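# Seat a rubber seal fully into a lid's groove

## Task

Push the rubber seal down into the lid's groove so that it sits there along its entire length, with no section left out.

## Robot and tools

Robot: two seven-joint arms, left_arm and right_arm, each with a two-finger gripper. The fingers can fold. A part held near the fingertips, in the outer quarter of the pads, gets the requested squeeze. A part held nearer the palm may be held loosely, dropped, or squeezed harder than asked. A fingertip pushed against a surface folds easily unless the fingers are fully closed, so a move can pass the surface with little sign of contact.

Frame: the scene frame has its origin at table-top height, midway between the nominal arm bases. +z is up, +x points out over the table, and left_arm is on the +y side. Camera image sides do not match arm names. The actual bases are at left (-0.053, +0.338, +0.026) m and right (+0.035, -0.294, +0.026) m. Results give each gripper's end_effector_position (m) and end_effector_quat_wxyz in this frame, and these can be off by a few cm. That position is the point between the closed pads. Fingers point along the gripper's +z axis and close along its y axis. Fingertips extend about 33 mm past that point at gaps up to 40 mm, and about 9 mm when fully open.

Row layout, used by execute_actions and move: one flat list of 18 numbers, each from -1 to 1, covering both arms. The first 9 are left_arm: dx, dy, dz, rx, ry, rz, gripper position, force_limit, speed. The next 9 are the same for right_arm. dx..rz are offsets, not poses. They are measured along scene axes from that arm's Hand target at the start of the action or move. Each row of a table counts from that same start, not from the row before. 1.0 means 0.6 m of travel or 180 degrees. rx, ry, rz together form a rotation vector about the Hand target's position. Sending six zeros re-commands the current Hand target. Always resend each gripper's intended three numbers, because 0 is a real command.

Gripper numbers: position +1 is fully open (140 mm). The pads meet near -0.8. -1 closes until blocked. force_limit sets pad force after a slow close: about 14 N at -1, 40 N at 0, 58 N at +1. speed sets finger speed: about 30 mm/s at -1, 140 at 0, 250 at +1. Faster closes grip harder, up to about 116 N. Both start at +1. To grip harder while object_status is 2, raise force_limit and nudge position (e.g. -1 to -0.98). To grip softer, open and reclose slowly. object_status: 0 moving, 2 stopped while closing (a grip), 1 stopped while opening, 3 reached its target or the pads met. It updates 0.2 to 1.7 s after contact. position_measured is in counts: 3 open, 75 ≈ 100 mm, 139 ≈ 60 mm, 200 ≈ 20 mm, 230 pads meeting.

Tools:
- execute_actions(actions, cameras): actions is a list of actions. Each action is a table of up to 15 rows, one per 1/30 s step, and its last row is held for the remaining steps. Images return only for an empty list or when cameras names them (["all"] or names).
- move(target, speed, blend, blocking, cameras): target is one 18-number row or a list of up to 15 rows. All are offsets from the same Hand targets. speed is in m/s, from 0.002 to 2 (default 0.25), given as one number or one per target. Rotation is capped at twice that in rad/s and at 2.5 rad/s. blend is in metres and rounds the corners of a list; 0 stops at each target. Paths are straight lines, do not avoid obstacles, and stop after 10 s. Gripper numbers of later targets are applied on arrival. The result adds a move: line (done, off_target, moving, held, fault) and notes limits=paced (clipped) or limits=held. blocking=false returns early while the move runs.
- wait(seconds 0 to 10) lets the scene run.
- stop brakes a running move; the fingers keep moving.
- zoom_image(camera, region [x0,y0,x1,y1] in pixels, at most 504x504) enlarges part of the newest image. Cameras are cam_head_left, cam_head_right, cam_low, cam_left_wrist, cam_right_wrist, all 896x504.
- clear_fault(arm) clears a torque or force fault reported earlier.
- finished_scene(scene) ends the current scene, given its number. It is irreversible, and the seal must stay seated without the robot.

Control behaviour: each step, the commanded pose is clipped to within 70 mm and 16 degrees of the measured gripper. The Hand target in results is the last clipped command. Grippers often stop short of it; the next command, even all zeros, requests it again. To end a push, command the target back past the gripper. A large gripper turn can swing the elbow.

Result lines: joint positions, Joint torques and External joint torques in joint order. An outside push toward larger angles lowers the external reading. Flange force is given along the gripper's own x, y, z axes, includes held weight, and has offset error. Joint velocities may read "within noise". Wrist depth gives a 7x7 grid of distances per wrist camera, rows split by " / ", where "-" means no value. MOTOR HOT warns before an over-temperature brake of 30 to 60 s or more.

Avoid the following. A torque fault occurs at contact torques of 85 N m on big joints or 11 N m on the forearm and wrist joints. A force fault occurs at 85 N of net outside force. Exceeding joint ranges or speed limits also faults, and any arm stop is costly. Do not let the grippers or wrist cameras touch each other; pressing between the arms can fail the scene. Avoid slams, hard hits on fixed objects, dropping or flinging parts, and letting anything leave the table. Avoid heavy force on the gripper and strong grips on parts still resting on something. Move slowly near contact, since faster moves and targets set deeper past the surface press harder. Holding loads or straining toward unreachable poses heats motors. Loose objects may occasionally be nudged by outside disturbances.

Each tool is called after "Call:" by a JSON object that holds its "op" and its "data".

## Session

Call:
{"op": "execute_actions", "data": {"actions": []}}

Scene clock: 0.00 s.
left_arm: end_effector_position=(+0.2756, -0.2868, +0.3486) position_measured=3 object_status=3 end_effector_quat_wxyz=(+0.140, +0.919, -0.352, -0.108) | right_arm: end_effector_position=(+0.6231, -0.6214, +0.1507) position_measured=3 object_status=3 end_effector_quat_wxyz=(-0.555, +0.615, -0.559, +0.046)
Joint positions: left_arm=[-0.971 0.532 0.035 -1.094 -0.372 1.588 -1.748] | right_arm=[-0.97 0.672 0.083 -1.724 1.183 1.816 -1.708]
Joint velocities: left_arm=[-0.001 0.001 -0.001 -0.001 -0.001 0 0.005] | right_arm=[within noise]
Joint torques (N m): no reading
External joint torques (N m): no reading
Flange force (N): no reading
Wrist depth (mm): cam_left_wrist=[348 375 406 443 488 552 1725 / 360 390 430 471 522 583 1907 / 381 407 459 507 567 637 2134 / 398 133 491 505 480 137 2310 / - 113 530 553 355 137 97 / - 514 568 649 338 298 98 / - 551 623 719 215 200 -] | cam_right_wrist=[1417 2001 - 2241 1886 1402 185 / 1433 1736 - 2497 1956 1481 207 / 1533 1783 2473 2675 2362 - 223 / 1714 132 3159 3693 2789 134 224 / - 119 3197 4682 2521 - 103 / - 2946 3277 - 3543 593 103 / - 3543 3197 3159 2819 575 458]
Hand target: left_arm +0.2756, -0.2868, +0.3486; +0.140, +0.919, -0.352, -0.108 | right_arm +0.6231, -0.6214, +0.1507; -0.555, +0.615, -0.559, +0.046
Tool commands: left_gripper/position=+1.0 left_gripper/force_limit=+1.0 left_gripper/speed=+1.0 right_gripper/position=+1.0 right_gripper/force_limit=+1.0 right_gripper/speed=+1.0

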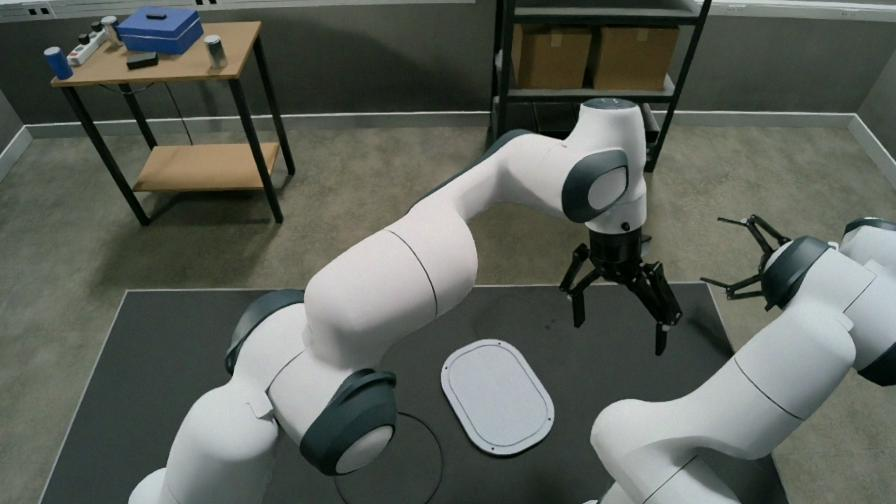

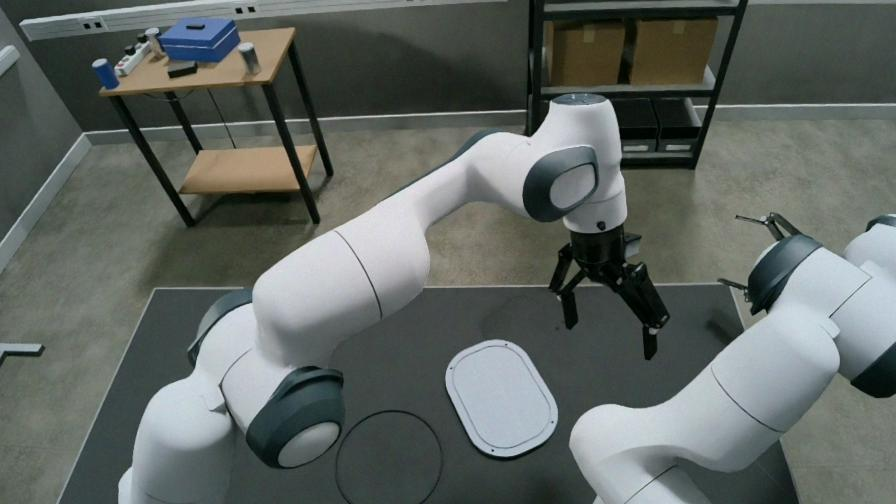

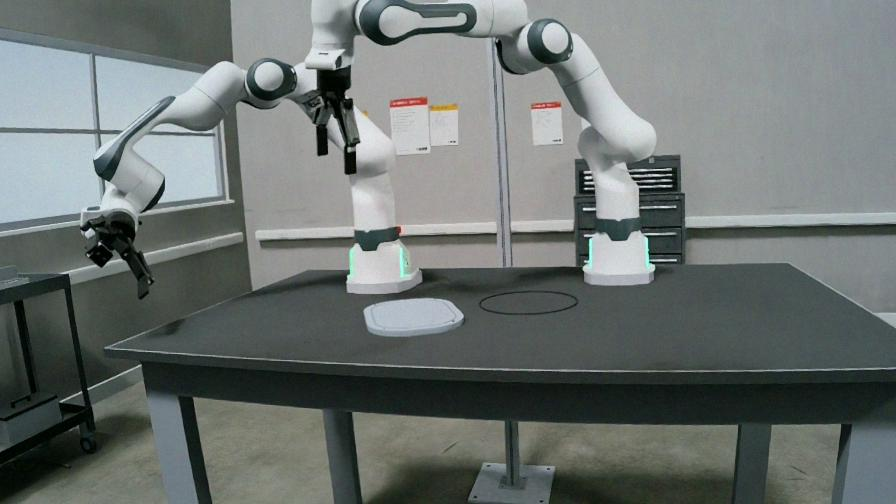

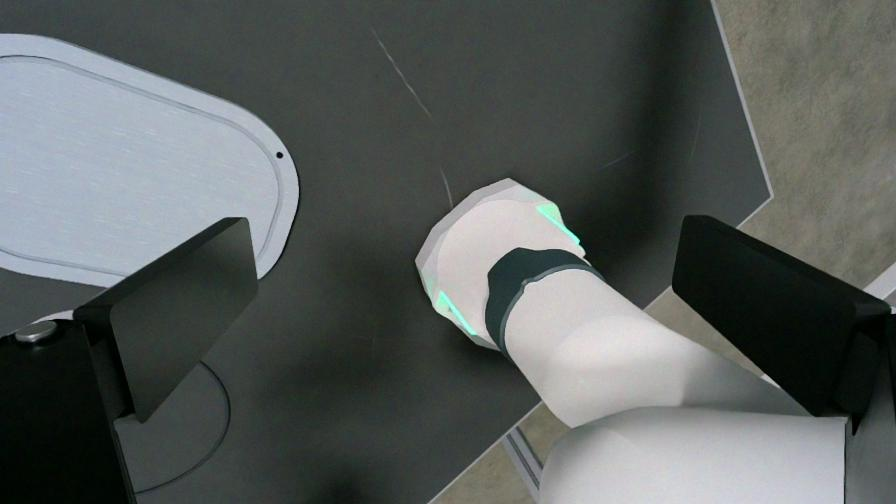

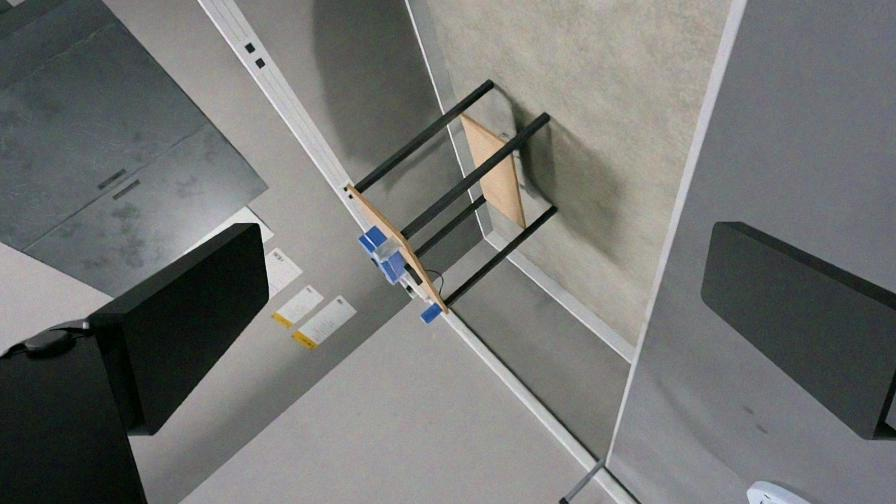

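Call:
{"op": "zoom_image", "data": {"camera": "cam_head_right", "region": [320, 320, 580, 504]}}

Call:
{"op": "zoom_image", "data": {"camera": "cam_low", "region": [340, 270, 600, 350]}}

Call:
{"op": "zoom_image", "data": {"camera": "cam_left_wrist", "region": [0, 20, 310, 300]}}

Scaled by 1.938 from the camera's 896x504 image, which has a finer 1280x720 frame.

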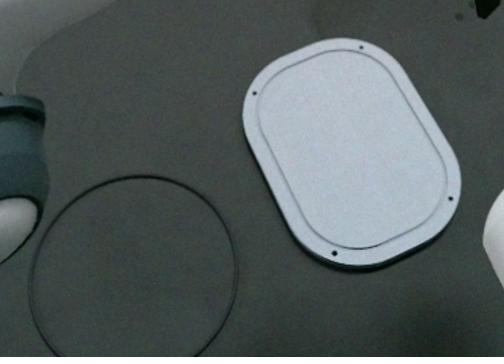

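Scaled by 1.938 from the camera's 896x504 image, which has a finer 1280x720 frame.

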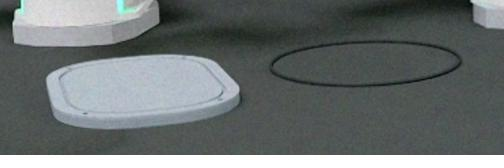

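Scaled by 1.626 from the camera's 896x504 image, which has a finer 1280x720 frame.

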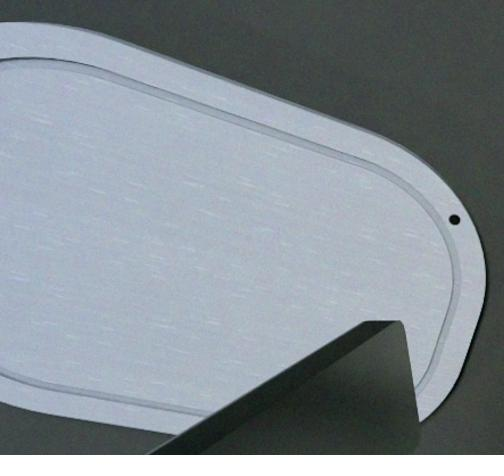

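Call:
{"op": "move", "data": {"target": [[-0.0927,0.6447,0.119,0.0917,-0.0708,0.2306,1,1,1,0,0,0,0,0,0,1,1,1],[-0.0927,0.6447,0.119,0.0917,-0.0708,0.2306,1,1,1,-0.5385,0.4523,0.4488,-0.4068,0.0337,0.4098,1,1,1]], "speed": 0.3, "blend": [0.03,0], "cameras": ["all"]}}

Scene clock: 49.77 s.
left_arm: end_effector_position=(+0.2215, +0.0992, +0.4209) position_measured=3 object_status=3 end_effector_quat_wxyz=(+0.001, +1.000, -0.002, +0.002) | right_arm: end_effector_position=(+0.3021, -0.3497, +0.4204) position_measured=3 object_status=3 end_effector_quat_wxyz=(+0.000, +1.000, -0.003, +0.003)
Joint positions: left_arm=[-0.77 -0.605 0.025 -2.2 0.016 1.6 -2.299] | right_arm=[-0.626 -0.927 0.25 -2.36 0.204 1.456 -2.042]
Joint velocities: left_arm=[within noise] | right_arm=[0.001 -0.001 -0.001 -0.001 -0.002 -0.004 -0.006]
Joint torques (N m): left_arm=[-0.66 -10.5 -1.22 23.59 0.9 2.41 -0.32] | right_arm=[0.44 0.51 -6.27 21.81 0.48 2.35 -0.25]
External joint torques (N m): left_arm=[-0.62 0.45 -0.11 -0.71 -0.04 -0.22 -0.32] | right_arm=[0.44 -0.13 0.24 -0.87 -0.44 -0.28 -0.25]
Flange force (N): left_arm=[-1.1 0.7 1.3] | right_arm=[-2.3 -0.2 2.3]
Wrist depth (mm): cam_left_wrist=[490 493 492 496 492 493 505 / 513 520 519 522 521 523 532 / 543 541 549 552 556 560 561 / 563 123 579 583 588 137 581 / - 114 604 622 623 137 97 / - 409 614 657 666 677 98 / - 371 1824 1838 1851 1865 -] | cam_right_wrist=[522 534 528 - - - 1365 / 517 525 521 - - 544 1410 / 570 557 552 - 554 560 1473 / 594 129 - - - 143 1542 / - 119 - 572 638 143 104 / - 97 428 474 - 649 99 / - - 386 382 - 1873 -]
Hand target: left_arm +0.2200, +0.1000, +0.4200; +0.000, +1.000, +0.000, +0.001 | right_arm +0.3000, -0.3500, +0.4200; +0.000, +1.000, -0.001, +0.000
Off the commanded pose: left_arm 0.002 m, 0 deg | right_arm 0.002 m, 0 deg.
move: done

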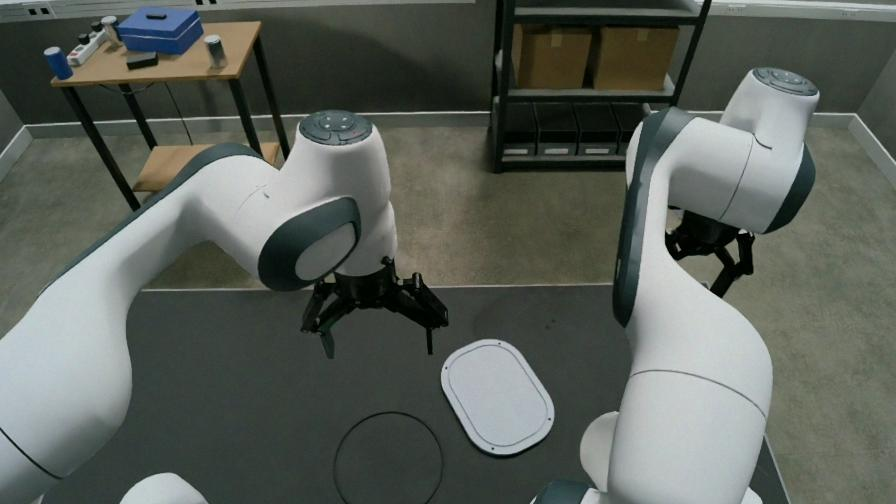

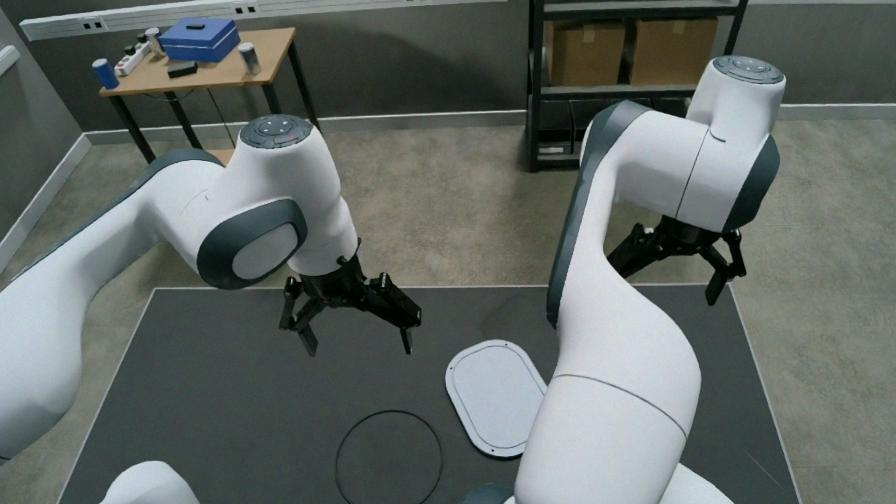

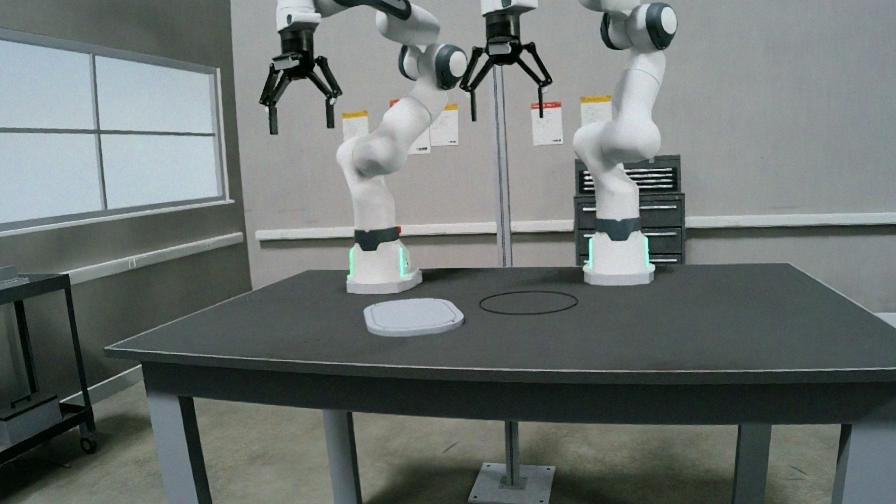

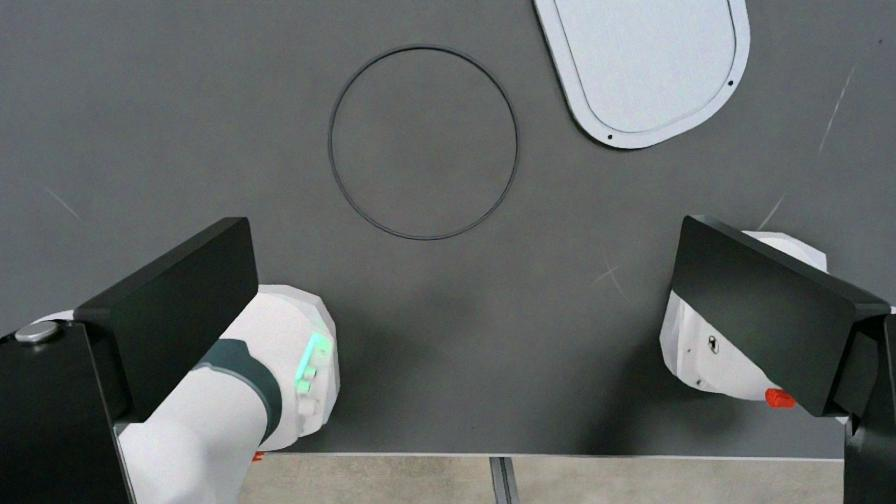

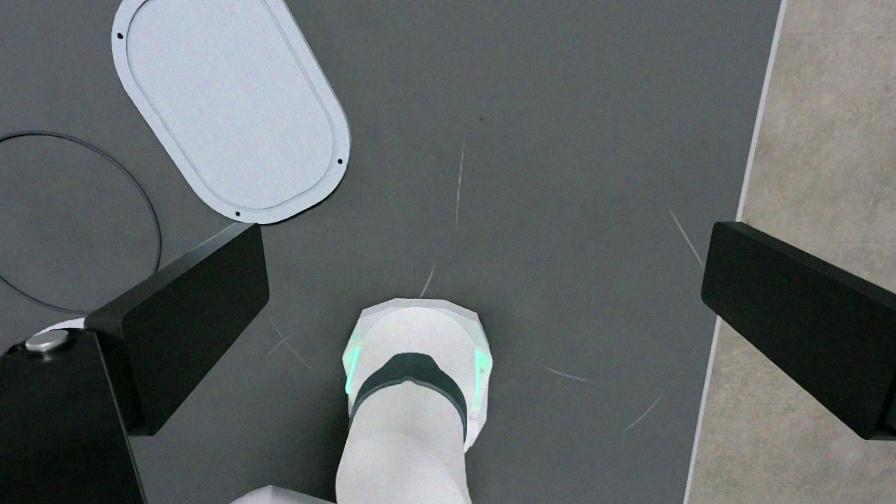

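Call:
{"op": "move", "data": {"target": [0.0833,-0.2,0,0,0,0,-0.8,0,0,-0.0833,-0.25,0,0,0,-0.361,-0.8,0,0], "speed": 0.3, "cameras": ["all"]}}

Scene clock: 131.93 s.
left_arm: end_effector_position=(+0.2707, -0.0174, +0.4197) position_measured=229 object_status=3 end_effector_quat_wxyz=(-0.002, +1.000, -0.001, +0.001) | right_arm: end_effector_position=(+0.2489, -0.5006, +0.4191) position_measured=229 object_status=3 end_effector_quat_wxyz=(+0.001, +0.845, -0.536, -0.002)
Joint positions: left_arm=[-0.779 -0.243 -0.063 -1.89 -0.011 1.645 -2.39] | right_arm=[-1.343 -0.882 0.357 -2.314 0.272 1.466 -1.55]
Joint velocities: left_arm=[within noise] | right_arm=[-0.001 -0.001 -0.001 -0.002 0 -0.001 0.005]
Joint torques (N m): left_arm=[-0.7 -22.77 -0.09 24.87 0.48 2.75 -0.31] | right_arm=[-0.16 -0.69 -7.73 22.42 1.36 2.59 0.21]
External joint torques (N m): left_arm=[-0.68 1.08 -0.3 0.31 -0.48 0.15 -0.31] | right_arm=[-0.13 -0.96 0.95 0.06 0.5 -0.05 0.21]
Flange force (N): left_arm=[1.8 4.2 -1.0] | right_arm=[-2.2 -2.4 1.2]
Wrist depth (mm): cam_left_wrist=[491 491 497 489 487 500 499 / 514 518 520 515 510 526 526 / 541 546 547 545 551 553 552 / 576 579 577 119 579 579 587 / 610 599 79 83 85 483 625 / 642 - 71 67 - 70 647 / - - - - - 71 -] | cam_right_wrist=[1344 - - - - 1344 1351 / 1433 - 548 - - - 1402 / 1331 - 558 - - - - / 1886 - 590 120 572 - - / - - 88 93 87 83 1618 / - - - - - 74 1691 / - - - - - - -]
Hand target: left_arm +0.2700, -0.0200, +0.4200; +0.000, +1.000, +0.000, +0.001 | right_arm +0.2501, -0.5000, +0.4200; +0.000, +0.843, -0.538, +0.000
Off the commanded pose: left_arm 0.003 m, 0 deg | right_arm 0.002 m, 0 deg.
move: done

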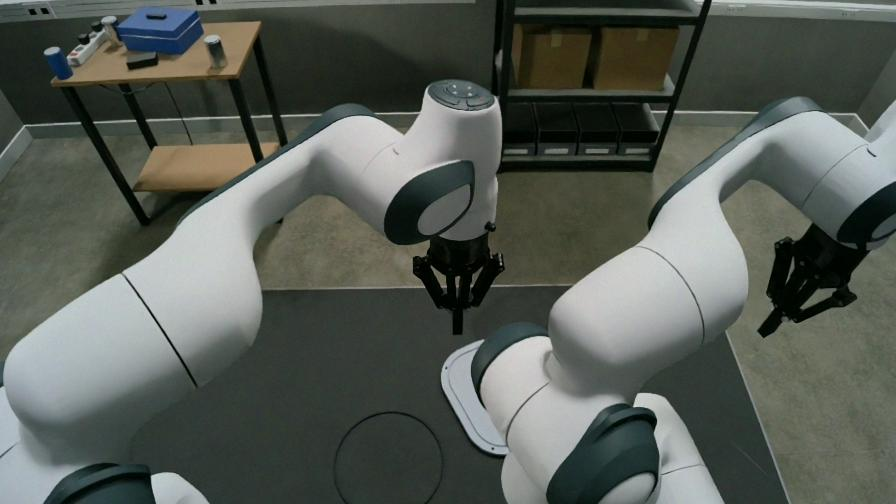

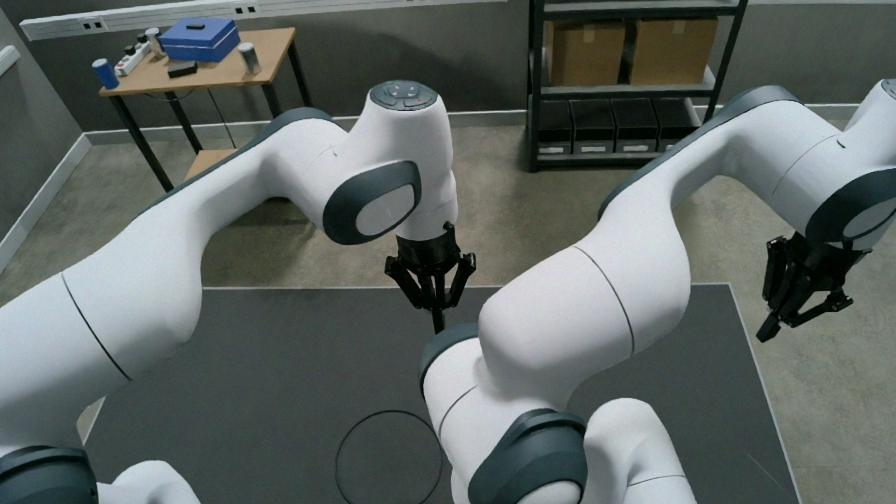

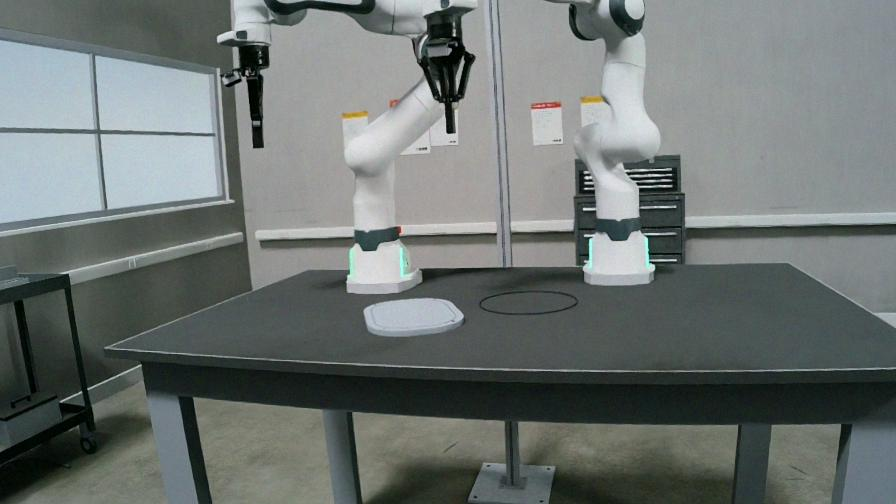

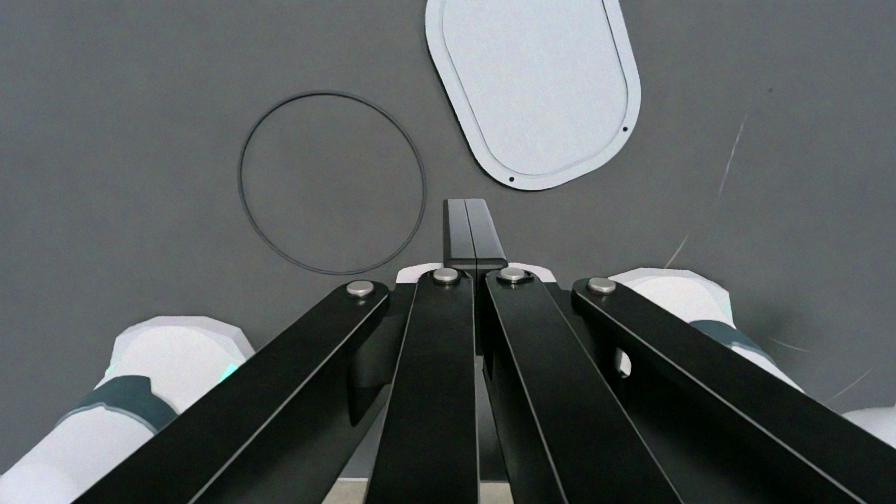

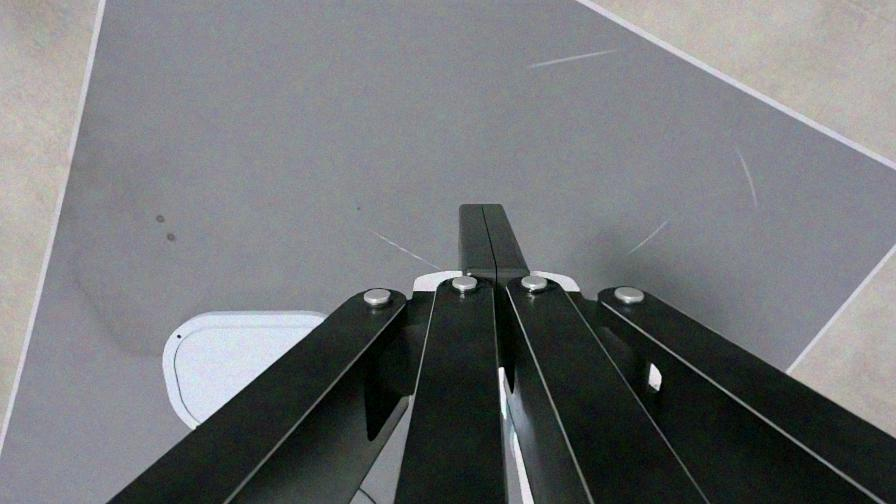

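Call:
{"op": "move", "data": {"target": [-0.0083,0.39,-0.4,0,0,-0.2222,-0.8,0,0,-0.1667,0.75,-0.2,0,0,0.1389,-0.8,0,0], "speed": 0.3, "cameras": ["all"]}}

Scene clock: 196.40 s.
left_arm: end_effector_position=(+0.2642, +0.2144, +0.1798) position_measured=229 object_status=3 end_effector_quat_wxyz=(+0.000, +0.941, -0.338, -0.002) | right_arm: end_effector_position=(+0.1490, -0.0509, +0.3001) position_measured=229 object_status=3 end_effector_quat_wxyz=(+0.002, +0.940, -0.341, -0.001)
Joint positions: left_arm=[-0.867 -0.634 0.496 -2.788 0.351 2.182 -1.526] | right_arm=[-0.465 -1.781 0.703 -2.573 0.883 0.951 -0.928]
Joint velocities: left_arm=[within noise] | right_arm=[0.001 0.001 0 -0.002 0 -0.001 0.007]
Joint torques (N m): left_arm=[-0.87 -7.31 -6.51 22.22 1.15 2.95 0.18] | right_arm=[0.91 21.92 -16.35 8.37 1.04 2.74 0.04]
External joint torques (N m): left_arm=[-0.9 0.03 0.21 -0.41 0.43 0.3 0.18] | right_arm=[0.87 0.8 0.88 -0.61 0.39 0.11 0.04]
Flange force (N): left_arm=[0.7 0.0 2.1] | right_arm=[0.2 -1.0 3.0]
Wrist depth (mm): cam_left_wrist=[275 278 279 281 283 285 288 / 290 292 293 296 298 300 301 / 306 309 309 311 315 318 320 / 324 325 328 119 329 335 338 / 343 342 79 83 85 348 360 / 361 - 71 67 - 70 377 / - - - - - 71 -] | cam_right_wrist=[- - 376 391 401 382 285 / - - - - - 388 291 / - - - 438 - 407 340 / - - 462 131 464 - 403 / - - 88 93 87 82 - / - - - - - 74 1589 / - - - - - - -]
Hand target: left_arm +0.2650, +0.2140, +0.1800; +0.000, +0.940, -0.342, +0.001 | right_arm +0.1500, -0.0500, +0.3000; +0.000, +0.940, -0.342, +0.000
Off the commanded pose: left_arm 0.001 m, 1 deg | right_arm 0.001 m, 0 deg.
joint sent to its limit (right arm) — joint 2 (shoulder), lower limit. The joint targets still meet the commanded pose.
move: done

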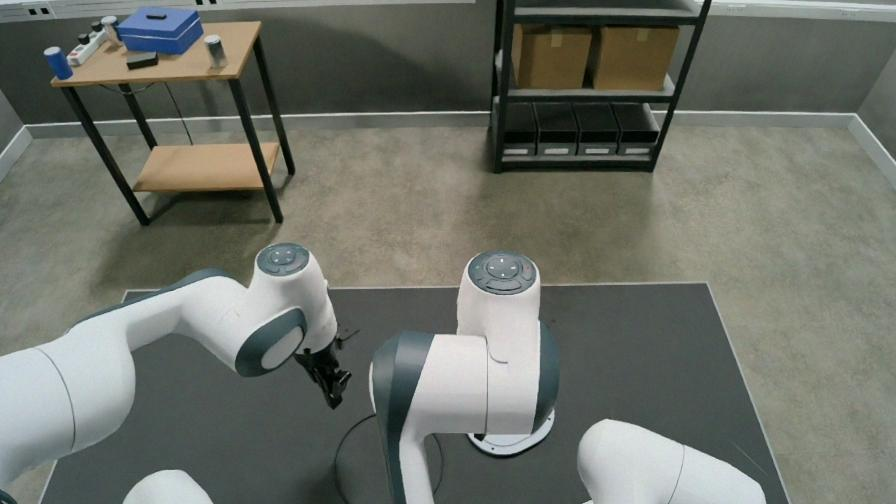

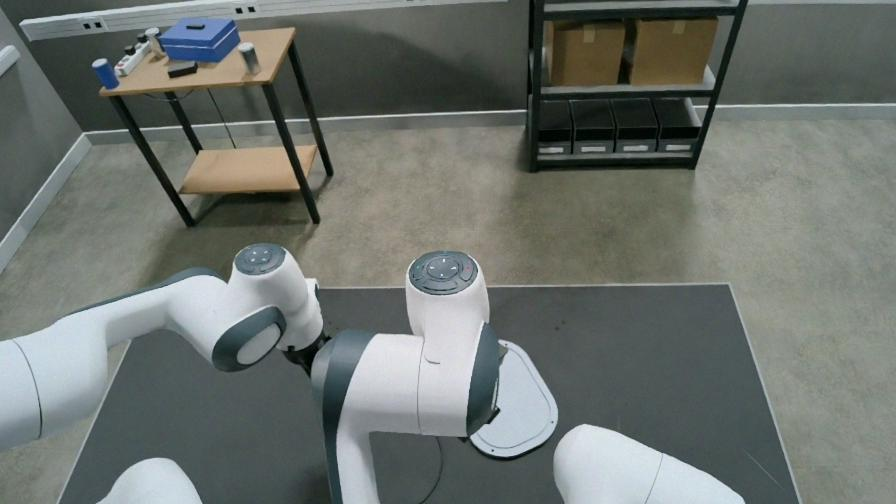

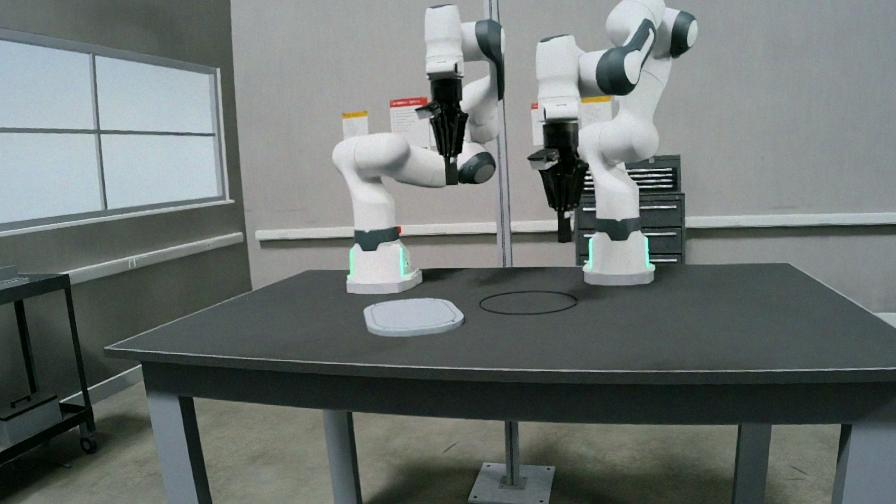

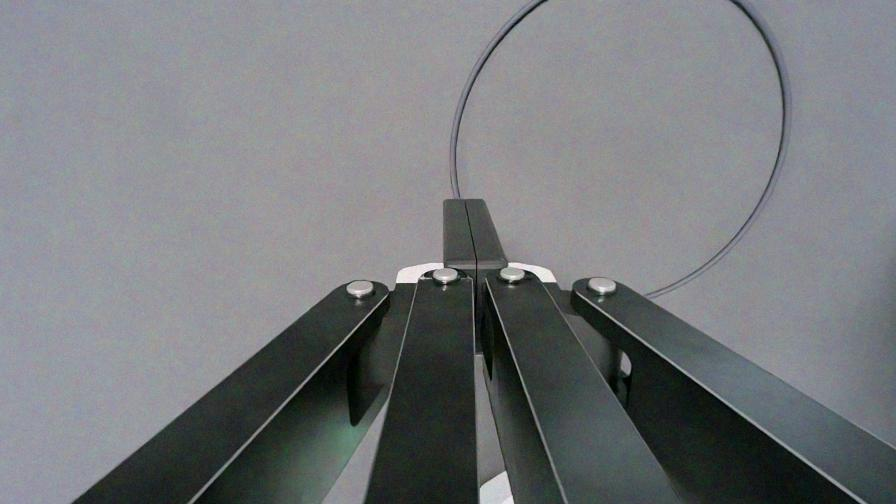

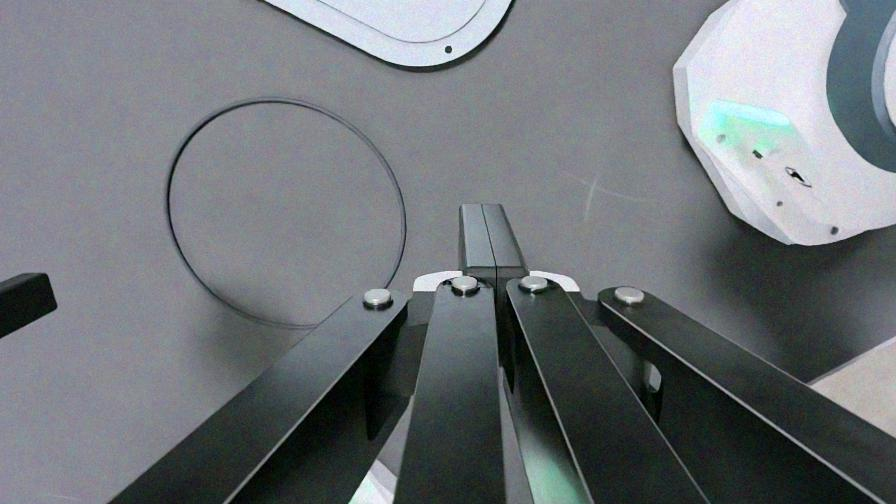

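Call:
{"op": "move", "data": {"target": [-0.0217,-0.0267,-0.1,0,0,0,-0.8,0,0,-0.015,0.1817,-0.3,0,0,0,-0.8,0,0], "speed": 0.25, "cameras": ["all"]}}

Scene clock: 224.50 s.
left_arm: end_effector_position=(+0.2523, +0.1986, +0.1207) position_measured=229 object_status=3 end_effector_quat_wxyz=(+0.000, +0.939, -0.344, +0.000) | right_arm: end_effector_position=(+0.1407, +0.0573, +0.1199) position_measured=229 object_status=3 end_effector_quat_wxyz=(+0.002, +0.940, -0.341, -0.001)
Joint positions: left_arm=[-0.886 -0.5 0.505 -2.88 0.353 2.403 -1.551] | right_arm=[-0.144 -1.781 1.314 -2.655 1.44 1.261 -0.553]
Joint velocities: left_arm=[within noise] | right_arm=[-0.001 0.001 0 0 0 0 0.004]
Joint torques (N m): left_arm=[-0.67 -8.56 -5.13 20.24 0.59 2.96 -0.31] | right_arm=[0.89 17.9 -22.94 1.42 1.21 2.71 0.1]
External joint torques (N m): left_arm=[-0.68 1.16 0 -0.57 -0.01 0.29 -0.31] | right_arm=[0.87 0.55 0.7 0.44 0.46 0.1 0.1]
Flange force (N): left_arm=[4.3 1.1 5.4] | right_arm=[-2.1 0.8 3.9]
Wrist depth (mm): cam_left_wrist=[225 225 227 227 229 231 231 / 237 237 239 239 242 243 245 / 249 251 251 253 255 257 257 / 264 265 266 125 267 271 273 / 279 278 83 83 85 282 291 / 295 - 71 67 - 70 305 / - - - - - 71 -] | cam_right_wrist=[- - - - - - 233 / - - - - - - - / 264 - 260 - - - - / 274 - - 120 - - - / - - 88 93 87 82 - / - - - - - 74 - / - - - - - - -]
Hand target: left_arm +0.2520, +0.1980, +0.1200; +0.000, +0.940, -0.342, +0.001 | right_arm +0.1410, +0.0590, +0.1200; +0.000, +0.940, -0.342, +0.000
Off the commanded pose: left_arm 0.001 m, 0 deg | right_arm 0.002 m, 0 deg.
joint sent to its limit (right arm) — joint 2 (shoulder), lower limit. The joint targets still meet the commanded pose.
move: done

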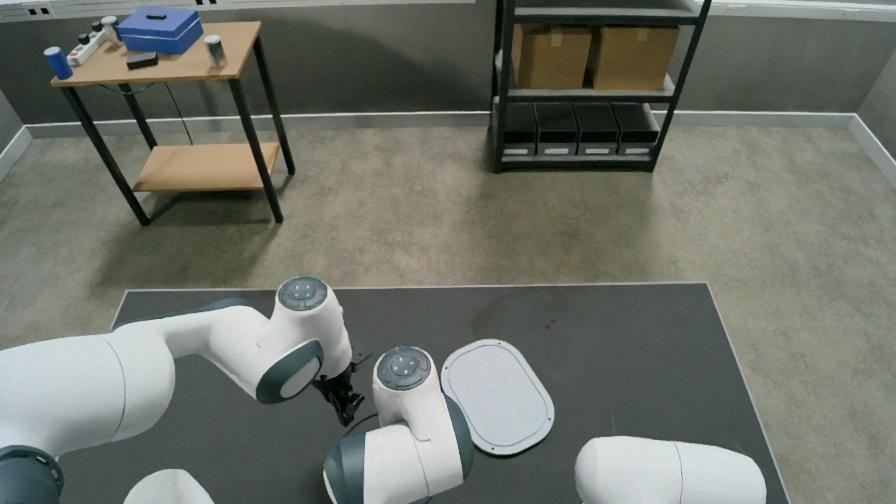

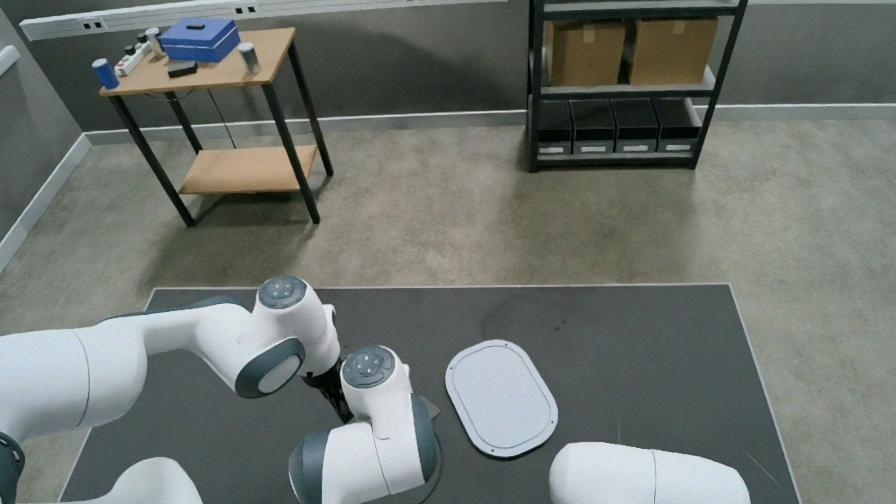

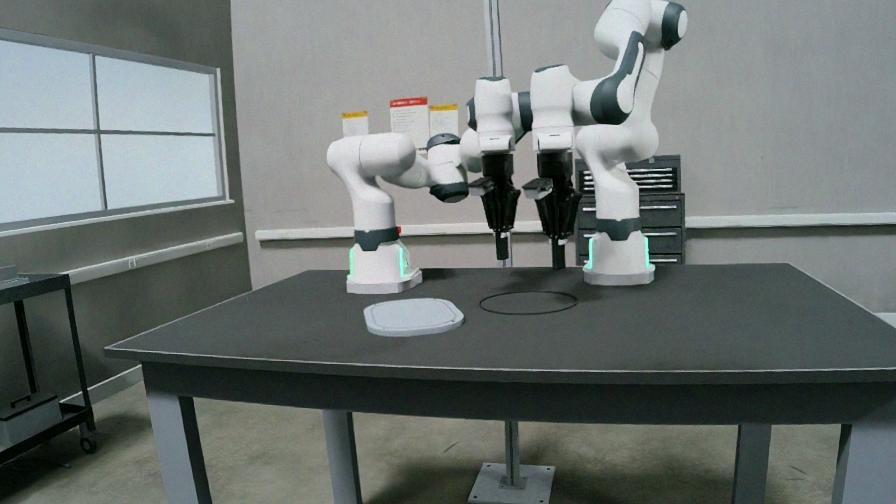

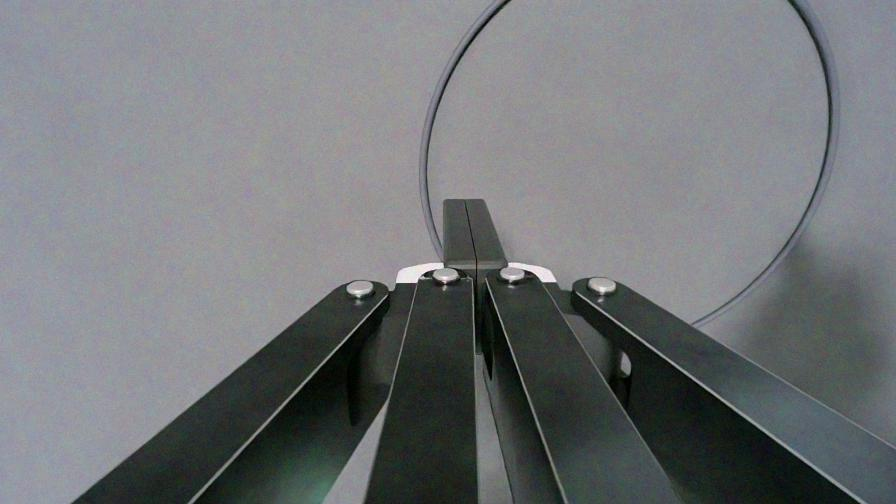

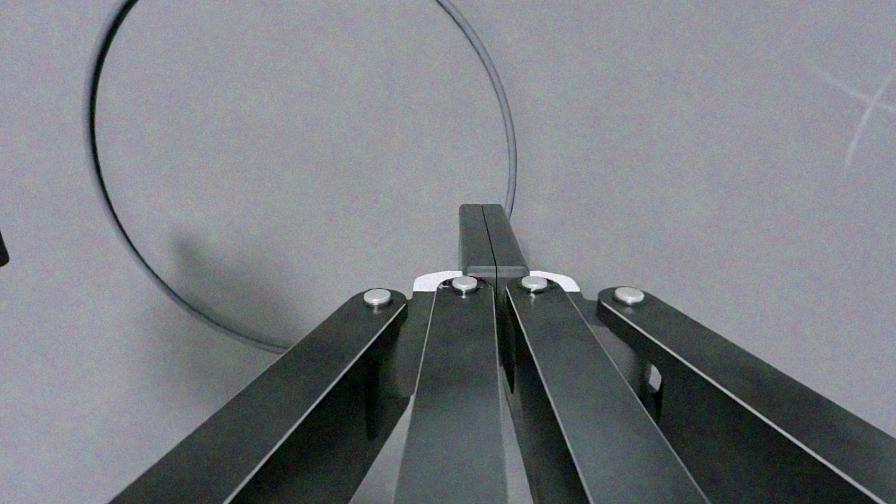

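Call:
{"op": "move", "data": {"target": [[0,0,-0.1167,0,0,0,-0.8,0,0,0,0,-0.1167,0,0,0,-0.8,0,0],[0,0,-0.135,0,0,0,-0.8,0,0,0,0,-0.135,0,0,0,-0.8,0,0]], "speed": [0.15,0.02], "cameras": ["cam_left_wrist","cam_right_wrist"]}}

Scene clock: 232.47 s.
left_arm: end_effector_position=(+0.2515, +0.1986, +0.0392) position_measured=229 object_status=3 end_effector_quat_wxyz=(-0.001, +0.940, -0.341, +0.000) | right_arm: end_effector_position=(+0.1403, +0.0579, +0.0388) position_measured=229 object_status=3 end_effector_quat_wxyz=(+0.003, +0.940, -0.341, -0.001)
Joint positions: left_arm=[-0.983 -0.196 0.617 -2.923 0.302 2.745 -1.513] | right_arm=[-0.064 -1.781 1.571 -2.695 1.66 1.377 -0.511]
Joint velocities: left_arm=[0 -0.001 -0.001 0 -0.001 0.004 0.004] | right_arm=[within noise]
Joint torques (N m): left_arm=[-1.21 -12.7 -1.91 16.16 -0.21 3.01 0.11] | right_arm=[0.91 15.9 -23.01 -3.46 1.25 2.81 0.09]
External joint torques (N m): left_arm=[-1.25 1.22 0.46 -0.01 -0.54 0.36 0.11] | right_arm=[0.91 0.42 0.58 -0.01 0.5 0.21 0.09]
Flange force (N): left_arm=[9.8 -0.9 12.3] | right_arm=[-1.4 3.7 4.2]
Wrist depth (mm): cam_left_wrist=[155 154 154 155 155 156 157 / 161 162 163 163 164 165 165 / 170 172 171 170 174 174 175 / 180 180 181 125 181 184 184 / 191 190 83 83 85 191 196 / 202 67 71 67 - 70 206 / - - - - - 71 -] | cam_right_wrist=[164 164 161 156 - 158 157 / - 170 170 - 169 168 168 / - 178 - 176 172 - - / 189 188 189 131 186 188 - / - 198 88 93 87 98 196 / 214 - - - - 74 202 / - - - - - - -]
Hand target: left_arm +0.2520, +0.1980, +0.0390; +0.000, +0.940, -0.342, +0.001 | right_arm +0.1410, +0.0590, +0.0390; +0.000, +0.940, -0.342, +0.000
Off the commanded pose: left_arm 0.001 m, 0 deg | right_arm 0.001 m, 0 deg.
joint sent to its limit (right arm) — joint 2 (shoulder), lower limit. The joint targets still meet the commanded pose.
move: done
Images, in order (width x height): cam_left_wrist 896x504, cam_right_wrist 896x504.

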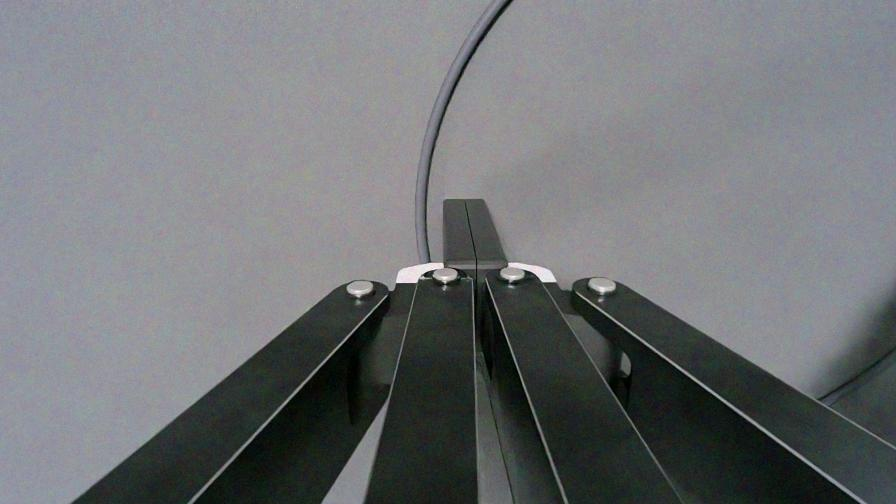

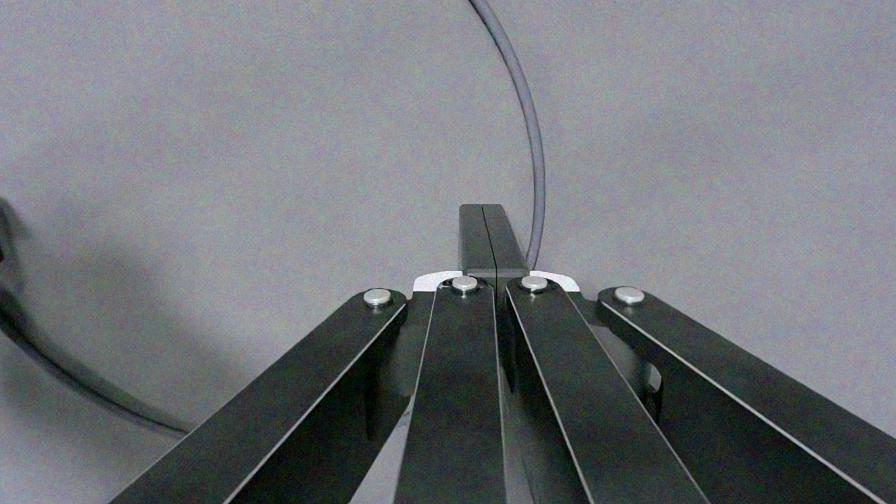

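Call:
{"op": "move", "data": {"target": [0,0,-0.00667,0,0,0,-0.8,0,0,0,0,-0.00667,0,0,0,-0.8,0,0], "speed": 0.02}}

Call:
{"op": "move", "data": {"target": [0,0,-0.0025,0,0,0,-0.8,0,0,0,0,-0.0025,0,0,0,-0.8,0,0], "speed": 0.02}}

Scene clock: 246.73 s.
left_arm: end_effector_position=(+0.2517, +0.1984, +0.0353) position_measured=229 object_status=3 end_effector_quat_wxyz=(-0.001, +0.940, -0.341, +0.000) | right_arm: end_effector_position=(+0.1403, +0.0578, +0.0348) position_measured=229 object_status=3 end_effector_quat_wxyz=(+0.003, +0.940, -0.341, -0.001)
Joint positions: left_arm=[-0.996 -0.178 0.627 -2.923 0.291 2.763 -1.505] | right_arm=[-0.061 -1.781 1.584 -2.695 1.671 1.382 -0.509]
Joint velocities: left_arm=[0 0 0 0.001 0 0.004 0.006] | right_arm=[within noise]
Joint torques (N m): left_arm=[-1.12 -12.89 -1.52 15.94 -0.2 2.95 0.09] | right_arm=[0.94 15.8 -23.01 -3.62 1.21 2.74 0.11]
External joint torques (N m): left_arm=[-1.08 1.21 0.75 -0.05 -0.52 0.29 0.09] | right_arm=[0.97 0.42 0.56 0.06 0.46 0.14 0.11]
Flange force (N): left_arm=[9.4 -1.6 12.5] | right_arm=[-1.6 3.8 4.0]
Wrist depth (mm): cam_left_wrist=[150 150 151 151 152 153 153 / 158 158 159 160 160 161 161 / 166 167 167 168 169 170 171 / 176 177 177 125 177 180 180 / 187 186 83 83 85 187 192 / 197 67 71 67 - 70 202 / - - - - - 71 -] | cam_right_wrist=[- - 157 155 157 157 - / - - - 167 165 160 163 / - 174 - 171 173 172 171 / 184 181 - 120 179 - - / 195 - 94 93 87 82 189 / 204 - - - - 74 201 / - - - - - - -]
Hand target: left_arm +0.2520, +0.1980, +0.0350; +0.000, +0.940, -0.342, +0.001 | right_arm +0.1410, +0.0590, +0.0350; +0.000, +0.940, -0.342, +0.000
Off the commanded pose: left_arm 0.001 m, 0 deg | right_arm 0.001 m, 0 deg.
joint sent to its limit (right arm) — joint 2 (shoulder), lower limit. The joint targets still meet the commanded pose.
move: done

Scene clock: 247.43 s.
left_arm: end_effector_position=(+0.2516, +0.1985, +0.0338) position_measured=229 object_status=3 end_effector_quat_wxyz=(-0.001, +0.940, -0.341, +0.000) | right_arm: end_effector_position=(+0.1403, +0.0578, +0.0333) position_measured=229 object_status=3 end_effector_quat_wxyz=(+0.003, +0.940, -0.341, +0.000)
Joint positions: left_arm=[-1.001 -0.172 0.632 -2.923 0.287 2.769 -1.502] | right_arm=[-0.06 -1.781 1.588 -2.695 1.675 1.384 -0.509]
Joint velocities: left_arm=[-0.004 0 0.005 0 0 0.001 0.003] | right_arm=[within noise]
Joint torques (N m): left_arm=[-1.05 -12.78 -1.85 15.6 -0.22 3.11 0.16] | right_arm=[0.9 15.74 -22.99 -3.76 1.26 2.75 0.11]
External joint torques (N m): left_arm=[-1.06 1.36 0.31 -0.19 -0.54 0.46 0.16] | right_arm=[0.92 0.37 0.54 0 0.52 0.16 0.11]
Flange force (N): left_arm=[9.3 -1.0 13.8] | right_arm=[-1.4 3.8 4.1]
Wrist depth (mm): cam_left_wrist=[149 151 150 150 151 152 152 / 156 157 157 158 159 160 160 / 165 166 166 167 168 168 169 / 174 175 176 124 176 178 179 / 185 184 83 83 85 185 190 / 195 67 71 67 - 70 200 / - - - - - 71 -] | cam_right_wrist=[155 158 156 157 153 - 156 / - 166 - 160 163 162 160 / - 168 172 174 168 170 - / - - 182 145 - - 181 / - - 94 93 87 87 188 / - - - - - 74 - / - - - - - - -]
Hand target: left_arm +0.2520, +0.1980, +0.0335; +0.000, +0.940, -0.342, +0.001 | right_arm +0.1410, +0.0590, +0.0335; +0.000, +0.940, -0.342, +0.000
Off the commanded pose: left_arm 0.001 m, 0 deg | right_arm 0.001 m, 0 deg.
joint sent to its limit (right arm) — joint 2 (shoulder), lower limit. The joint targets still meet the commanded pose.
move: done


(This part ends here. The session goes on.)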